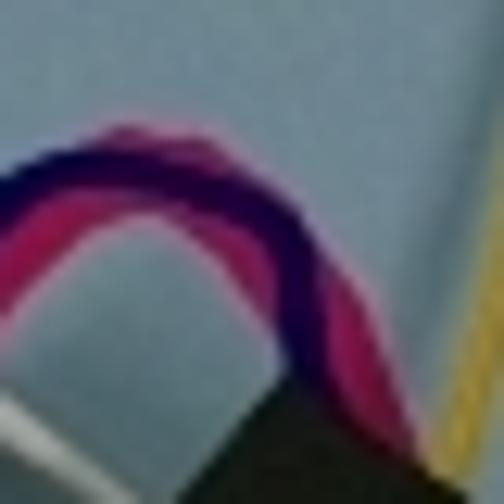

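Emit:
move(arm1={"target":[1.0721,0.3145,0.849,0,-0.5714,-0.8206,0],"speed":0.012}, arm2={"target":[-0.3150,1.0760,0.849,0,-0.0898,0.996,0],"speed":0.012}, arm3={"target":[-0.9675,-0.0012,0.849,0,-0.64,0.7684,0],"speed":0.012}, arm4={"target":[0.2385,-1.0670,0.849,0,-0.995,-0.1002,0],"speed":0.012}, cameras=["cam_high"])

Emit:
zoom_image(camera="cam_high", region=[282, 266, 362, 326])

Scene clock: 698.73 s.
Joint torques (N m): arm1=[-0.68 -20.44 3.89 -7.03 -0.1 0.14 0.13] | arm2=[-0.11 -16.23 1.46 -4.92 0.54 0.34 0.13] | arm3=[-1.28 -21.18 -0.4 -6.45 -0.38 -0.05 -0.05] | arm4=[1.89 -17.58 0.12 -3.43 0.11 0.93 -0.08]
Flange force (N): arm1=[-3.8 3.8 2.9] | arm2=[-0.8 0.4 3.9] | arm3=[2.2 0.3 -1.4] | arm4=[-2.2 -4.3 1.6]
move: arm1 done; arm2 done; arm3 done; arm4 done
Joint velocities: within noise
arm1.joint_positions: joint1_rad=+0.286 joint2_rad=+0.863 joint3_rad=+0.335 joint4_rad=+1.543 joint5_rad=-0.349 joint6_rad=+0.790 joint7_rad=+4.338 hand_index_mcp=+0.755 hand_index_abd=-0.055 hand_index_pip=+0.581 hand_index_dip=+0.703 hand_middle_mcp=+0.756 hand_middle_abd=+0.059 hand_middle_pip=+0.578 hand_middle_dip=+0.706 hand_ring_mcp=+0.753 hand_ring_abd=+0.000 hand_ring_pip=+0.577 hand_ring_dip=+0.696 hand_thumb_cmc=+0.714 hand_thumb_axl=+0.677 hand_thumb_mcp=+0.219 hand_thumb_ipl=+0.168 hand_current_limit=+0.750 hand_speed=-0.600
arm1.joint_status: not commanded
arm1.hand_state: goal,goal,goal,goal,goal,goal,goal,goal,goal,goal,goal,goal,goal,goal,goal,goal
arm1.index_mcp_current_ma: -12
arm1.index_abd_current_ma: -6
arm1.index_pip_current_ma: -11
arm1.index_dip_current_ma: 4
arm1.middle_mcp_current_ma: 4
arm1.middle_abd_current_ma: 9
arm1.middle_pip_current_ma: 4
arm1.middle_dip_current_ma: 3
arm1.ring_mcp_current_ma: -8
arm1.ring_abd_current_ma: -14
arm1.ring_pip_current_ma: -7
arm1.ring_dip_current_ma: -10
arm1.thumb_cmc_current_ma: -14
arm1.thumb_axl_current_ma: 0
arm1.thumb_mcp_current_ma: 11
arm1.thumb_ipl_current_ma: 6
arm1.hand_goal_index_mcp: 0.754
arm1.hand_goal_index_abd: -0.066
arm1.hand_goal_index_pip: 0.576
arm1.hand_goal_index_dip: 0.696
arm1.hand_goal_middle_mcp: 0.754
arm1.hand_goal_middle_abd: 0.068
arm1.hand_goal_middle_pip: 0.576
arm1.hand_goal_middle_dip: 0.696
arm1.hand_goal_ring_mcp: 0.754
arm1.hand_goal_ring_abd: 0.000
arm1.hand_goal_ring_pip: 0.576
arm1.hand_goal_ring_dip: 0.696
arm1.hand_goal_thumb_cmc: 0.714
arm1.hand_goal_thumb_axl: 0.678
arm1.hand_goal_thumb_mcp: 0.226
arm1.hand_goal_thumb_ipl: 0.168
arm1.hand: x=+1.0721 y=+0.3145 z=+0.8490 quat_wxyz=(+0.000, -0.571, -0.821, +0.000)
arm1.hand_target: x=+1.0721 y=+0.3145 z=+0.8490 quat_wxyz=(+0.000, -0.571, -0.821, +0.000)
arm1.hand_status: done (0.000 m and 0.0 deg from the pose sent, 0.009 m and 0.0 deg at the start)
arm2.joint_positions: joint1_rad=-0.175 joint2_rad=+0.613 joint3_rad=+0.285 joint4_rad=+1.965 joint5_rad=-0.262 joint6_rad=+0.596 joint7_rad=+3.456 hand_index_mcp=+0.762 hand_index_abd=-0.049 hand_index_pip=+0.588 hand_index_dip=+0.702 hand_middle_mcp=+0.755 hand_middle_abd=+0.047 hand_middle_pip=+0.586 hand_middle_dip=+0.706 hand_ring_mcp=+0.753 hand_ring_abd=+0.002 hand_ring_pip=+0.577 hand_ring_dip=+0.696 hand_thumb_cmc=+0.718 hand_thumb_axl=+0.677 hand_thumb_mcp=+0.214 hand_thumb_ipl=+0.168 hand_current_limit=+0.750 hand_speed=-0.600
arm2.joint_status: not commanded
arm2.hand_state: goal,goal,goal,goal,goal,blocked,goal,goal,goal,goal,goal,goal,goal,goal,goal,goal
arm2.index_mcp_current_ma: -6
arm2.index_abd_current_ma: 2
arm2.index_pip_current_ma: -3
arm2.index_dip_current_ma: 5
arm2.middle_mcp_current_ma: 9
arm2.middle_abd_current_ma: 6
arm2.middle_pip_current_ma: -2
arm2.middle_dip_current_ma: -2
arm2.ring_mcp_current_ma: 6
arm2.ring_abd_current_ma: 6
arm2.ring_pip_current_ma: 5
arm2.ring_dip_current_ma: -11
arm2.thumb_cmc_current_ma: 10
arm2.thumb_axl_current_ma: 0
arm2.thumb_mcp_current_ma: 10
arm2.thumb_ipl_current_ma: 2
arm2.hand_goal_index_mcp: 0.754
arm2.hand_goal_index_abd: -0.066
arm2.hand_goal_index_pip: 0.576
arm2.hand_goal_index_dip: 0.696
arm2.hand_goal_middle_mcp: 0.754
arm2.hand_goal_middle_abd: 0.068
arm2.hand_goal_middle_pip: 0.576
arm2.hand_goal_middle_dip: 0.696
arm2.hand_goal_ring_mcp: 0.754
arm2.hand_goal_ring_abd: 0.000
arm2.hand_goal_ring_pip: 0.576
arm2.hand_goal_ring_dip: 0.696
arm2.hand_goal_thumb_cmc: 0.714
arm2.hand_goal_thumb_axl: 0.678
arm2.hand_goal_thumb_mcp: 0.226
arm2.hand_goal_thumb_ipl: 0.168
arm2.hand: x=-0.3150 y=+1.0760 z=+0.8490 quat_wxyz=(+0.000, -0.090, +0.996, +0.000)
arm2.hand_target: x=-0.3150 y=+1.0760 z=+0.8490 quat_wxyz=(+0.000, -0.090, +0.996, +0.000)
arm2.hand_status: done (0.000 m and 0.0 deg from the pose sent, 0.003 m and 0.0 deg at the start)
arm3.joint_positions: joint1_rad=+0.338 joint2_rad=+0.891 joint3_rad=-0.001 joint4_rad=+1.313 joint5_rad=+0.008 joint6_rad=+0.921 joint7_rad=+3.068 hand_index_mcp=+0.753 hand_index_abd=-0.060 hand_index_pip=+0.577 hand_index_dip=+0.696 hand_middle_mcp=+0.759 hand_middle_abd=+0.063 hand_middle_pip=+0.582 hand_middle_dip=+0.702 hand_ring_mcp=+0.753 hand_ring_abd=+0.000 hand_ring_pip=+0.577 hand_ring_dip=+0.696 hand_thumb_cmc=+0.716 hand_thumb_axl=+0.677 hand_thumb_mcp=+0.221 hand_thumb_ipl=+0.168 hand_current_limit=+0.750 hand_speed=-0.600
arm3.joint_status: not commanded
arm3.hand_state: goal,goal,goal,goal,goal,goal,goal,goal,goal,goal,goal,goal,goal,goal,goal,goal
arm3.index_mcp_current_ma: -15
arm3.index_abd_current_ma: 2
arm3.index_pip_current_ma: -2
arm3.index_dip_current_ma: 7
arm3.middle_mcp_current_ma: 19
arm3.middle_abd_current_ma: 5
arm3.middle_pip_current_ma: 2
arm3.middle_dip_current_ma: -12
arm3.ring_mcp_current_ma: -3
arm3.ring_abd_current_ma: -5
arm3.ring_pip_current_ma: -4
arm3.ring_dip_current_ma: -11
arm3.thumb_cmc_current_ma: 3
arm3.thumb_axl_current_ma: -23
arm3.thumb_mcp_current_ma: -11
arm3.thumb_ipl_current_ma: -3
arm3.hand_goal_index_mcp: 0.754
arm3.hand_goal_index_abd: -0.066
arm3.hand_goal_index_pip: 0.576
arm3.hand_goal_index_dip: 0.696
arm3.hand_goal_middle_mcp: 0.754
arm3.hand_goal_middle_abd: 0.068
arm3.hand_goal_middle_pip: 0.576
arm3.hand_goal_middle_dip: 0.696
arm3.hand_goal_ring_mcp: 0.754
arm3.hand_goal_ring_abd: 0.000
arm3.hand_goal_ring_pip: 0.576
arm3.hand_goal_ring_dip: 0.696
arm3.hand_goal_thumb_cmc: 0.714
arm3.hand_goal_thumb_axl: 0.678
arm3.hand_goal_thumb_mcp: 0.226
arm3.hand_goal_thumb_ipl: 0.168
arm3.hand: x=-0.9675 y=-0.0012 z=+0.8490 quat_wxyz=(+0.000, -0.640, +0.768, +0.000)
arm3.hand_target: x=-0.9675 y=-0.0012 z=+0.8490 quat_wxyz=(+0.000, -0.640, +0.768, +0.000)
arm3.hand_status: done (0.000 m and 0.0 deg from the pose sent, 0.003 m and 0.0 deg at the start)
arm4.joint_positions: joint1_rad=+0.490 joint2_rad=+0.739 joint3_rad=-0.098 joint4_rad=+1.782 joint5_rad=+0.110 joint6_rad=+0.622 joint7_rad=+3.524 hand_index_mcp=+0.780 hand_index_abd=-0.060 hand_index_pip=+0.588 hand_index_dip=+0.702 hand_middle_mcp=+0.772 hand_middle_abd=+0.064 hand_middle_pip=+0.584 hand_middle_dip=+0.702 hand_ring_mcp=+0.753 hand_ring_abd=+0.000 hand_ring_pip=+0.577 hand_ring_dip=+0.696 hand_thumb_cmc=+0.715 hand_thumb_axl=+0.677 hand_thumb_mcp=+0.221 hand_thumb_ipl=+0.168 hand_current_limit=+0.750 hand_speed=-0.600
arm4.joint_status: not commanded
arm4.hand_state: blocked,goal,goal,goal,goal,goal,goal,goal,goal,goal,goal,goal,goal,goal,goal,goal
arm4.index_mcp_current_ma: 74
arm4.index_abd_current_ma: 4
arm4.index_pip_current_ma: 35
arm4.index_dip_current_ma: 11
arm4.middle_mcp_current_ma: 48
arm4.middle_abd_current_ma: -13
arm4.middle_pip_current_ma: 8
arm4.middle_dip_current_ma: 25
arm4.ring_mcp_current_ma: -9
arm4.ring_abd_current_ma: -12
arm4.ring_pip_current_ma: 1
arm4.ring_dip_current_ma: 9
arm4.thumb_cmc_current_ma: -9
arm4.thumb_axl_current_ma: -8
arm4.thumb_mcp_current_ma: 2
arm4.thumb_ipl_current_ma: -10
arm4.hand_goal_index_mcp: 0.754
arm4.hand_goal_index_abd: -0.066
arm4.hand_goal_index_pip: 0.576
arm4.hand_goal_index_dip: 0.696
arm4.hand_goal_middle_mcp: 0.754
arm4.hand_goal_middle_abd: 0.068
arm4.hand_goal_middle_pip: 0.576
arm4.hand_goal_middle_dip: 0.696
arm4.hand_goal_ring_mcp: 0.754
arm4.hand_goal_ring_abd: 0.000
arm4.hand_goal_ring_pip: 0.576
arm4.hand_goal_ring_dip: 0.696
arm4.hand_goal_thumb_cmc: 0.714
arm4.hand_goal_thumb_axl: 0.678
arm4.hand_goal_thumb_mcp: 0.226
arm4.hand_goal_thumb_ipl: 0.168
arm4.hand: x=+0.2385 y=-1.0670 z=+0.8490 quat_wxyz=(+0.000, -0.995, -0.100, +0.000)
arm4.hand_target: x=+0.2385 y=-1.0670 z=+0.8490 quat_wxyz=(+0.000, -0.995, -0.100, +0.000)
arm4.hand_status: done (0.000 m and 0.0 deg from the pose sent, 0.004 m and 0.0 deg at the start)
Images, in order (width x height): cam_high 672x504.

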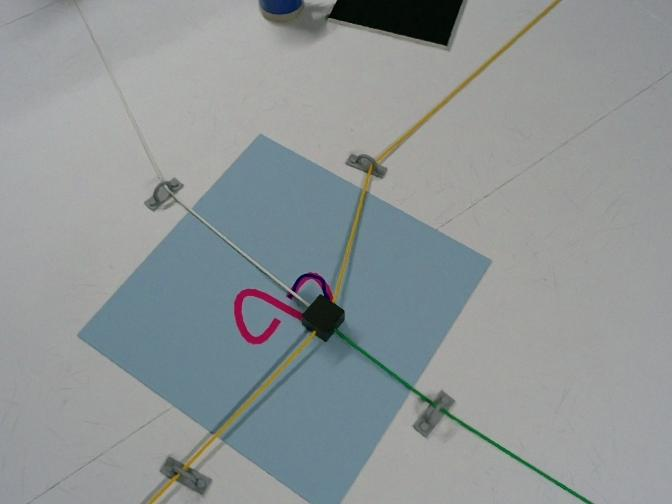

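Scaled by 6.300.

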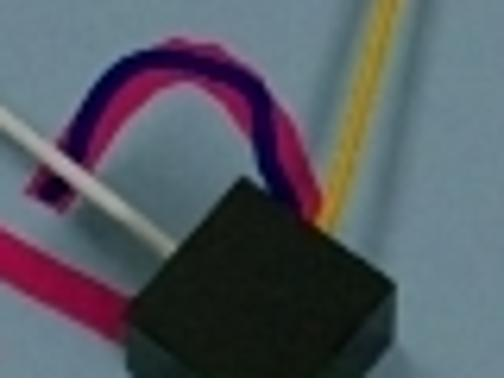

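Emit:
move(arm1={"target":[1.0672,0.3127,0.849,0,-0.5714,-0.8206,0],"speed":0.012}, arm2={"target":[-0.3142,1.0716,0.849,0,-0.0898,0.996,0],"speed":0.012}, arm3={"target":[-0.9740,0.0000,0.849,0,-0.64,0.7684,0],"speed":0.012}, arm4={"target":[0.2394,-1.0714,0.849,0,-0.995,-0.1002,0],"speed":0.012}, cameras=["cam_high"])

Emit:
zoom_image(camera="cam_high", region=[282, 266, 362, 326])

Scene clock: 712.57 s.
Joint torques (N m): arm1=[-0.68 -20.55 3.88 -7.01 -0.06 0.15 0.16] | arm2=[-0.13 -16.43 1.49 -5 0.59 0.26 0.11] | arm3=[-1.28 -20.23 -0.45 -5.68 -0.36 0.24 -0.02] | arm4=[1.85 -17.49 0.09 -3.43 0.09 0.86 -0.03]
Flange force (N): arm1=[-3.6 3.6 2.8] | arm2=[-0.7 0.3 3.8] | arm3=[2.1 -0.6 -2.3] | arm4=[-2.3 -4.3 1.6]
move: arm1 done; arm2 done; arm3 done; arm4 done
Joint velocities: within noise
arm1.joint_positions: joint1_rad=+0.278 joint2_rad=+0.868 joint3_rad=+0.336 joint4_rad=+1.531 joint5_rad=-0.349 joint6_rad=+0.797 joint7_rad=+4.328 hand_index_mcp=+0.755 hand_index_abd=-0.055 hand_index_pip=+0.581 hand_index_dip=+0.703 hand_middle_mcp=+0.756 hand_middle_abd=+0.059 hand_middle_pip=+0.578 hand_middle_dip=+0.706 hand_ring_mcp=+0.753 hand_ring_abd=+0.000 hand_ring_pip=+0.577 hand_ring_dip=+0.696 hand_thumb_cmc=+0.714 hand_thumb_axl=+0.677 hand_thumb_mcp=+0.219 hand_thumb_ipl=+0.168 hand_current_limit=+0.750 hand_speed=-0.600
arm1.joint_status: not commanded
arm1.hand_state: goal,goal,goal,goal,goal,goal,goal,goal,goal,goal,goal,goal,goal,goal,goal,goal
arm1.index_mcp_current_ma: -4
arm1.index_abd_current_ma: 1
arm1.index_pip_current_ma: -9
arm1.index_dip_current_ma: 11
arm1.middle_mcp_current_ma: 10
arm1.middle_abd_current_ma: 8
arm1.middle_pip_current_ma: 7
arm1.middle_dip_current_ma: 12
arm1.ring_mcp_current_ma: -8
arm1.ring_abd_current_ma: -5
arm1.ring_pip_current_ma: 9
arm1.ring_dip_current_ma: -3
arm1.thumb_cmc_current_ma: -5
arm1.thumb_axl_current_ma: 6
arm1.thumb_mcp_current_ma: 13
arm1.thumb_ipl_current_ma: 1
arm1.hand_goal_index_mcp: 0.754
arm1.hand_goal_index_abd: -0.066
arm1.hand_goal_index_pip: 0.576
arm1.hand_goal_index_dip: 0.696
arm1.hand_goal_middle_mcp: 0.754
arm1.hand_goal_middle_abd: 0.068
arm1.hand_goal_middle_pip: 0.576
arm1.hand_goal_middle_dip: 0.696
arm1.hand_goal_ring_mcp: 0.754
arm1.hand_goal_ring_abd: 0.000
arm1.hand_goal_ring_pip: 0.576
arm1.hand_goal_ring_dip: 0.696
arm1.hand_goal_thumb_cmc: 0.714
arm1.hand_goal_thumb_axl: 0.678
arm1.hand_goal_thumb_mcp: 0.226
arm1.hand_goal_thumb_ipl: 0.168
arm1.hand: x=+1.0672 y=+0.3127 z=+0.8490 quat_wxyz=(+0.000, -0.571, -0.821, +0.000)
arm1.hand_target: x=+1.0672 y=+0.3127 z=+0.8490 quat_wxyz=(+0.000, -0.571, -0.821, +0.000)
arm1.hand_status: done (0.000 m and 0.0 deg from the pose sent, 0.005 m and 0.0 deg at the start)
arm2.joint_positions: joint1_rad=-0.175 joint2_rad=+0.619 joint3_rad=+0.285 joint4_rad=+1.950 joint5_rad=-0.262 joint6_rad=+0.605 joint7_rad=+3.454 hand_index_mcp=+0.760 hand_index_abd=-0.049 hand_index_pip=+0.584 hand_index_dip=+0.702 hand_middle_mcp=+0.755 hand_middle_abd=+0.047 hand_middle_pip=+0.583 hand_middle_dip=+0.706 hand_ring_mcp=+0.753 hand_ring_abd=+0.002 hand_ring_pip=+0.577 hand_ring_dip=+0.696 hand_thumb_cmc=+0.718 hand_thumb_axl=+0.677 hand_thumb_mcp=+0.214 hand_thumb_ipl=+0.168 hand_current_limit=+0.750 hand_speed=-0.600
arm2.joint_status: not commanded
arm2.hand_state: goal,goal,goal,goal,goal,blocked,goal,goal,goal,goal,goal,goal,goal,goal,goal,goal
arm2.index_mcp_current_ma: -9
arm2.index_abd_current_ma: 9
arm2.index_pip_current_ma: -5
arm2.index_dip_current_ma: 2
arm2.middle_mcp_current_ma: 8
arm2.middle_abd_current_ma: 3
arm2.middle_pip_current_ma: -1
arm2.middle_dip_current_ma: -2
arm2.ring_mcp_current_ma: 4
arm2.ring_abd_current_ma: 10
arm2.ring_pip_current_ma: 13
arm2.ring_dip_current_ma: -8
arm2.thumb_cmc_current_ma: 7
arm2.thumb_axl_current_ma: -2
arm2.thumb_mcp_current_ma: 9
arm2.thumb_ipl_current_ma: 6
arm2.hand_goal_index_mcp: 0.754
arm2.hand_goal_index_abd: -0.066
arm2.hand_goal_index_pip: 0.576
arm2.hand_goal_index_dip: 0.696
arm2.hand_goal_middle_mcp: 0.754
arm2.hand_goal_middle_abd: 0.068
arm2.hand_goal_middle_pip: 0.576
arm2.hand_goal_middle_dip: 0.696
arm2.hand_goal_ring_mcp: 0.754
arm2.hand_goal_ring_abd: 0.000
arm2.hand_goal_ring_pip: 0.576
arm2.hand_goal_ring_dip: 0.696
arm2.hand_goal_thumb_cmc: 0.714
arm2.hand_goal_thumb_axl: 0.678
arm2.hand_goal_thumb_mcp: 0.226
arm2.hand_goal_thumb_ipl: 0.168
arm2.hand: x=-0.3142 y=+1.0716 z=+0.8490 quat_wxyz=(+0.000, -0.090, +0.996, +0.000)
arm2.hand_target: x=-0.3142 y=+1.0716 z=+0.8490 quat_wxyz=(+0.000, -0.090, +0.996, +0.000)
arm2.hand_status: done (0.000 m and 0.0 deg from the pose sent, 0.004 m and 0.0 deg at the start)
arm3.joint_positions: joint1_rad=+0.338 joint2_rad=+0.878 joint3_rad=-0.001 joint4_rad=+1.343 joint5_rad=+0.009 joint6_rad=+0.905 joint7_rad=+3.067 hand_index_mcp=+0.753 hand_index_abd=-0.060 hand_index_pip=+0.577 hand_index_dip=+0.696 hand_middle_mcp=+0.777 hand_middle_abd=+0.063 hand_middle_pip=+0.584 hand_middle_dip=+0.702 hand_ring_mcp=+0.753 hand_ring_abd=+0.000 hand_ring_pip=+0.577 hand_ring_dip=+0.696 hand_thumb_cmc=+0.716 hand_thumb_axl=+0.677 hand_thumb_mcp=+0.221 hand_thumb_ipl=+0.168 hand_current_limit=+0.750 hand_speed=-0.600
arm3.joint_status: not commanded
arm3.hand_state: goal,goal,goal,goal,blocked,goal,goal,goal,goal,goal,goal,goal,goal,goal,goal,goal
arm3.index_mcp_current_ma: -3
arm3.index_abd_current_ma: 0
arm3.index_pip_current_ma: 5
arm3.index_dip_current_ma: -3
arm3.middle_mcp_current_ma: 28
arm3.middle_abd_current_ma: 1
arm3.middle_pip_current_ma: 10
arm3.middle_dip_current_ma: -9
arm3.ring_mcp_current_ma: -7
arm3.ring_abd_current_ma: -5
arm3.ring_pip_current_ma: 0
arm3.ring_dip_current_ma: -2
arm3.thumb_cmc_current_ma: 4
arm3.thumb_axl_current_ma: -9
arm3.thumb_mcp_current_ma: 2
arm3.thumb_ipl_current_ma: 2
arm3.hand_goal_index_mcp: 0.754
arm3.hand_goal_index_abd: -0.066
arm3.hand_goal_index_pip: 0.576
arm3.hand_goal_index_dip: 0.696
arm3.hand_goal_middle_mcp: 0.754
arm3.hand_goal_middle_abd: 0.068
arm3.hand_goal_middle_pip: 0.576
arm3.hand_goal_middle_dip: 0.696
arm3.hand_goal_ring_mcp: 0.754
arm3.hand_goal_ring_abd: 0.000
arm3.hand_goal_ring_pip: 0.576
arm3.hand_goal_ring_dip: 0.696
arm3.hand_goal_thumb_cmc: 0.714
arm3.hand_goal_thumb_axl: 0.678
arm3.hand_goal_thumb_mcp: 0.226
arm3.hand_goal_thumb_ipl: 0.168
arm3.hand: x=-0.9740 y=+0.0000 z=+0.8490 quat_wxyz=(+0.000, -0.640, +0.768, +0.000)
arm3.hand_target: x=-0.9740 y=+0.0000 z=+0.8490 quat_wxyz=(+0.000, -0.640, +0.768, +0.000)
arm3.hand_status: done (0.000 m and 0.0 deg from the pose sent, 0.007 m and 0.0 deg at the start)
arm4.joint_positions: joint1_rad=+0.495 joint2_rad=+0.734 joint3_rad=-0.098 joint4_rad=+1.796 joint5_rad=+0.111 joint6_rad=+0.614 joint7_rad=+3.528 hand_index_mcp=+0.780 hand_index_abd=-0.060 hand_index_pip=+0.588 hand_index_dip=+0.702 hand_middle_mcp=+0.772 hand_middle_abd=+0.064 hand_middle_pip=+0.584 hand_middle_dip=+0.702 hand_ring_mcp=+0.753 hand_ring_abd=+0.000 hand_ring_pip=+0.577 hand_ring_dip=+0.696 hand_thumb_cmc=+0.715 hand_thumb_axl=+0.677 hand_thumb_mcp=+0.221 hand_thumb_ipl=+0.168 hand_current_limit=+0.750 hand_speed=-0.600
arm4.joint_status: not commanded
arm4.hand_state: blocked,goal,goal,goal,goal,goal,goal,goal,goal,goal,goal,goal,goal,goal,goal,goal
arm4.index_mcp_current_ma: 74
arm4.index_abd_current_ma: 2
arm4.index_pip_current_ma: 34
arm4.index_dip_current_ma: 9
arm4.middle_mcp_current_ma: 46
arm4.middle_abd_current_ma: -5
arm4.middle_pip_current_ma: 11
arm4.middle_dip_current_ma: 20
arm4.ring_mcp_current_ma: -10
arm4.ring_abd_current_ma: -10
arm4.ring_pip_current_ma: 4
arm4.ring_dip_current_ma: 6
arm4.thumb_cmc_current_ma: -5
arm4.thumb_axl_current_ma: -14
arm4.thumb_mcp_current_ma: -15
arm4.thumb_ipl_current_ma: -14
arm4.hand_goal_index_mcp: 0.754
arm4.hand_goal_index_abd: -0.066
arm4.hand_goal_index_pip: 0.576
arm4.hand_goal_index_dip: 0.696
arm4.hand_goal_middle_mcp: 0.754
arm4.hand_goal_middle_abd: 0.068
arm4.hand_goal_middle_pip: 0.576
arm4.hand_goal_middle_dip: 0.696
arm4.hand_goal_ring_mcp: 0.754
arm4.hand_goal_ring_abd: 0.000
arm4.hand_goal_ring_pip: 0.576
arm4.hand_goal_ring_dip: 0.696
arm4.hand_goal_thumb_cmc: 0.714
arm4.hand_goal_thumb_axl: 0.678
arm4.hand_goal_thumb_mcp: 0.226
arm4.hand_goal_thumb_ipl: 0.168
arm4.hand: x=+0.2394 y=-1.0714 z=+0.8490 quat_wxyz=(+0.000, -0.995, -0.100, +0.000)
arm4.hand_target: x=+0.2394 y=-1.0714 z=+0.8490 quat_wxyz=(+0.000, -0.995, -0.100, +0.000)
arm4.hand_status: done (0.000 m and 0.0 deg from the pose sent, 0.004 m and 0.0 deg at the start)
Images, in order (width x height): cam_high 672x504.

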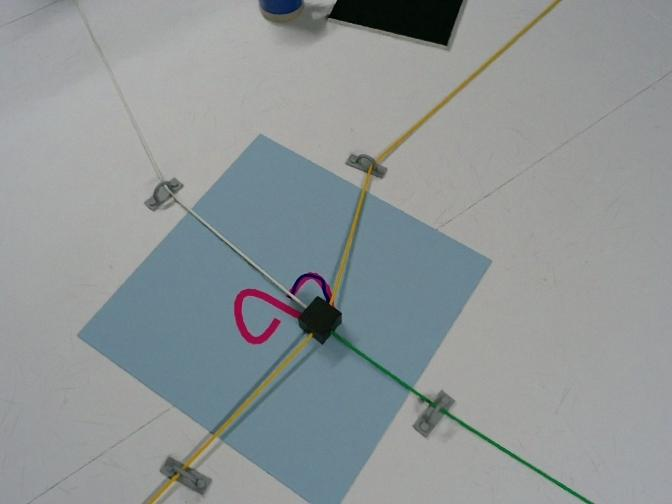

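Scaled by 6.300.

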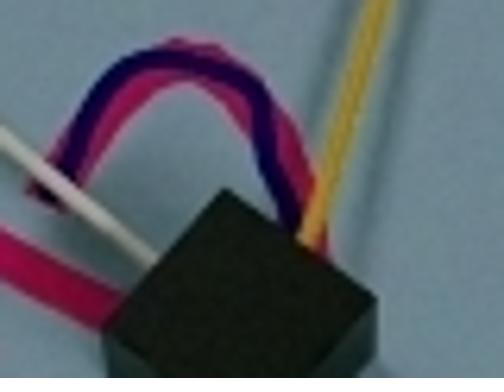

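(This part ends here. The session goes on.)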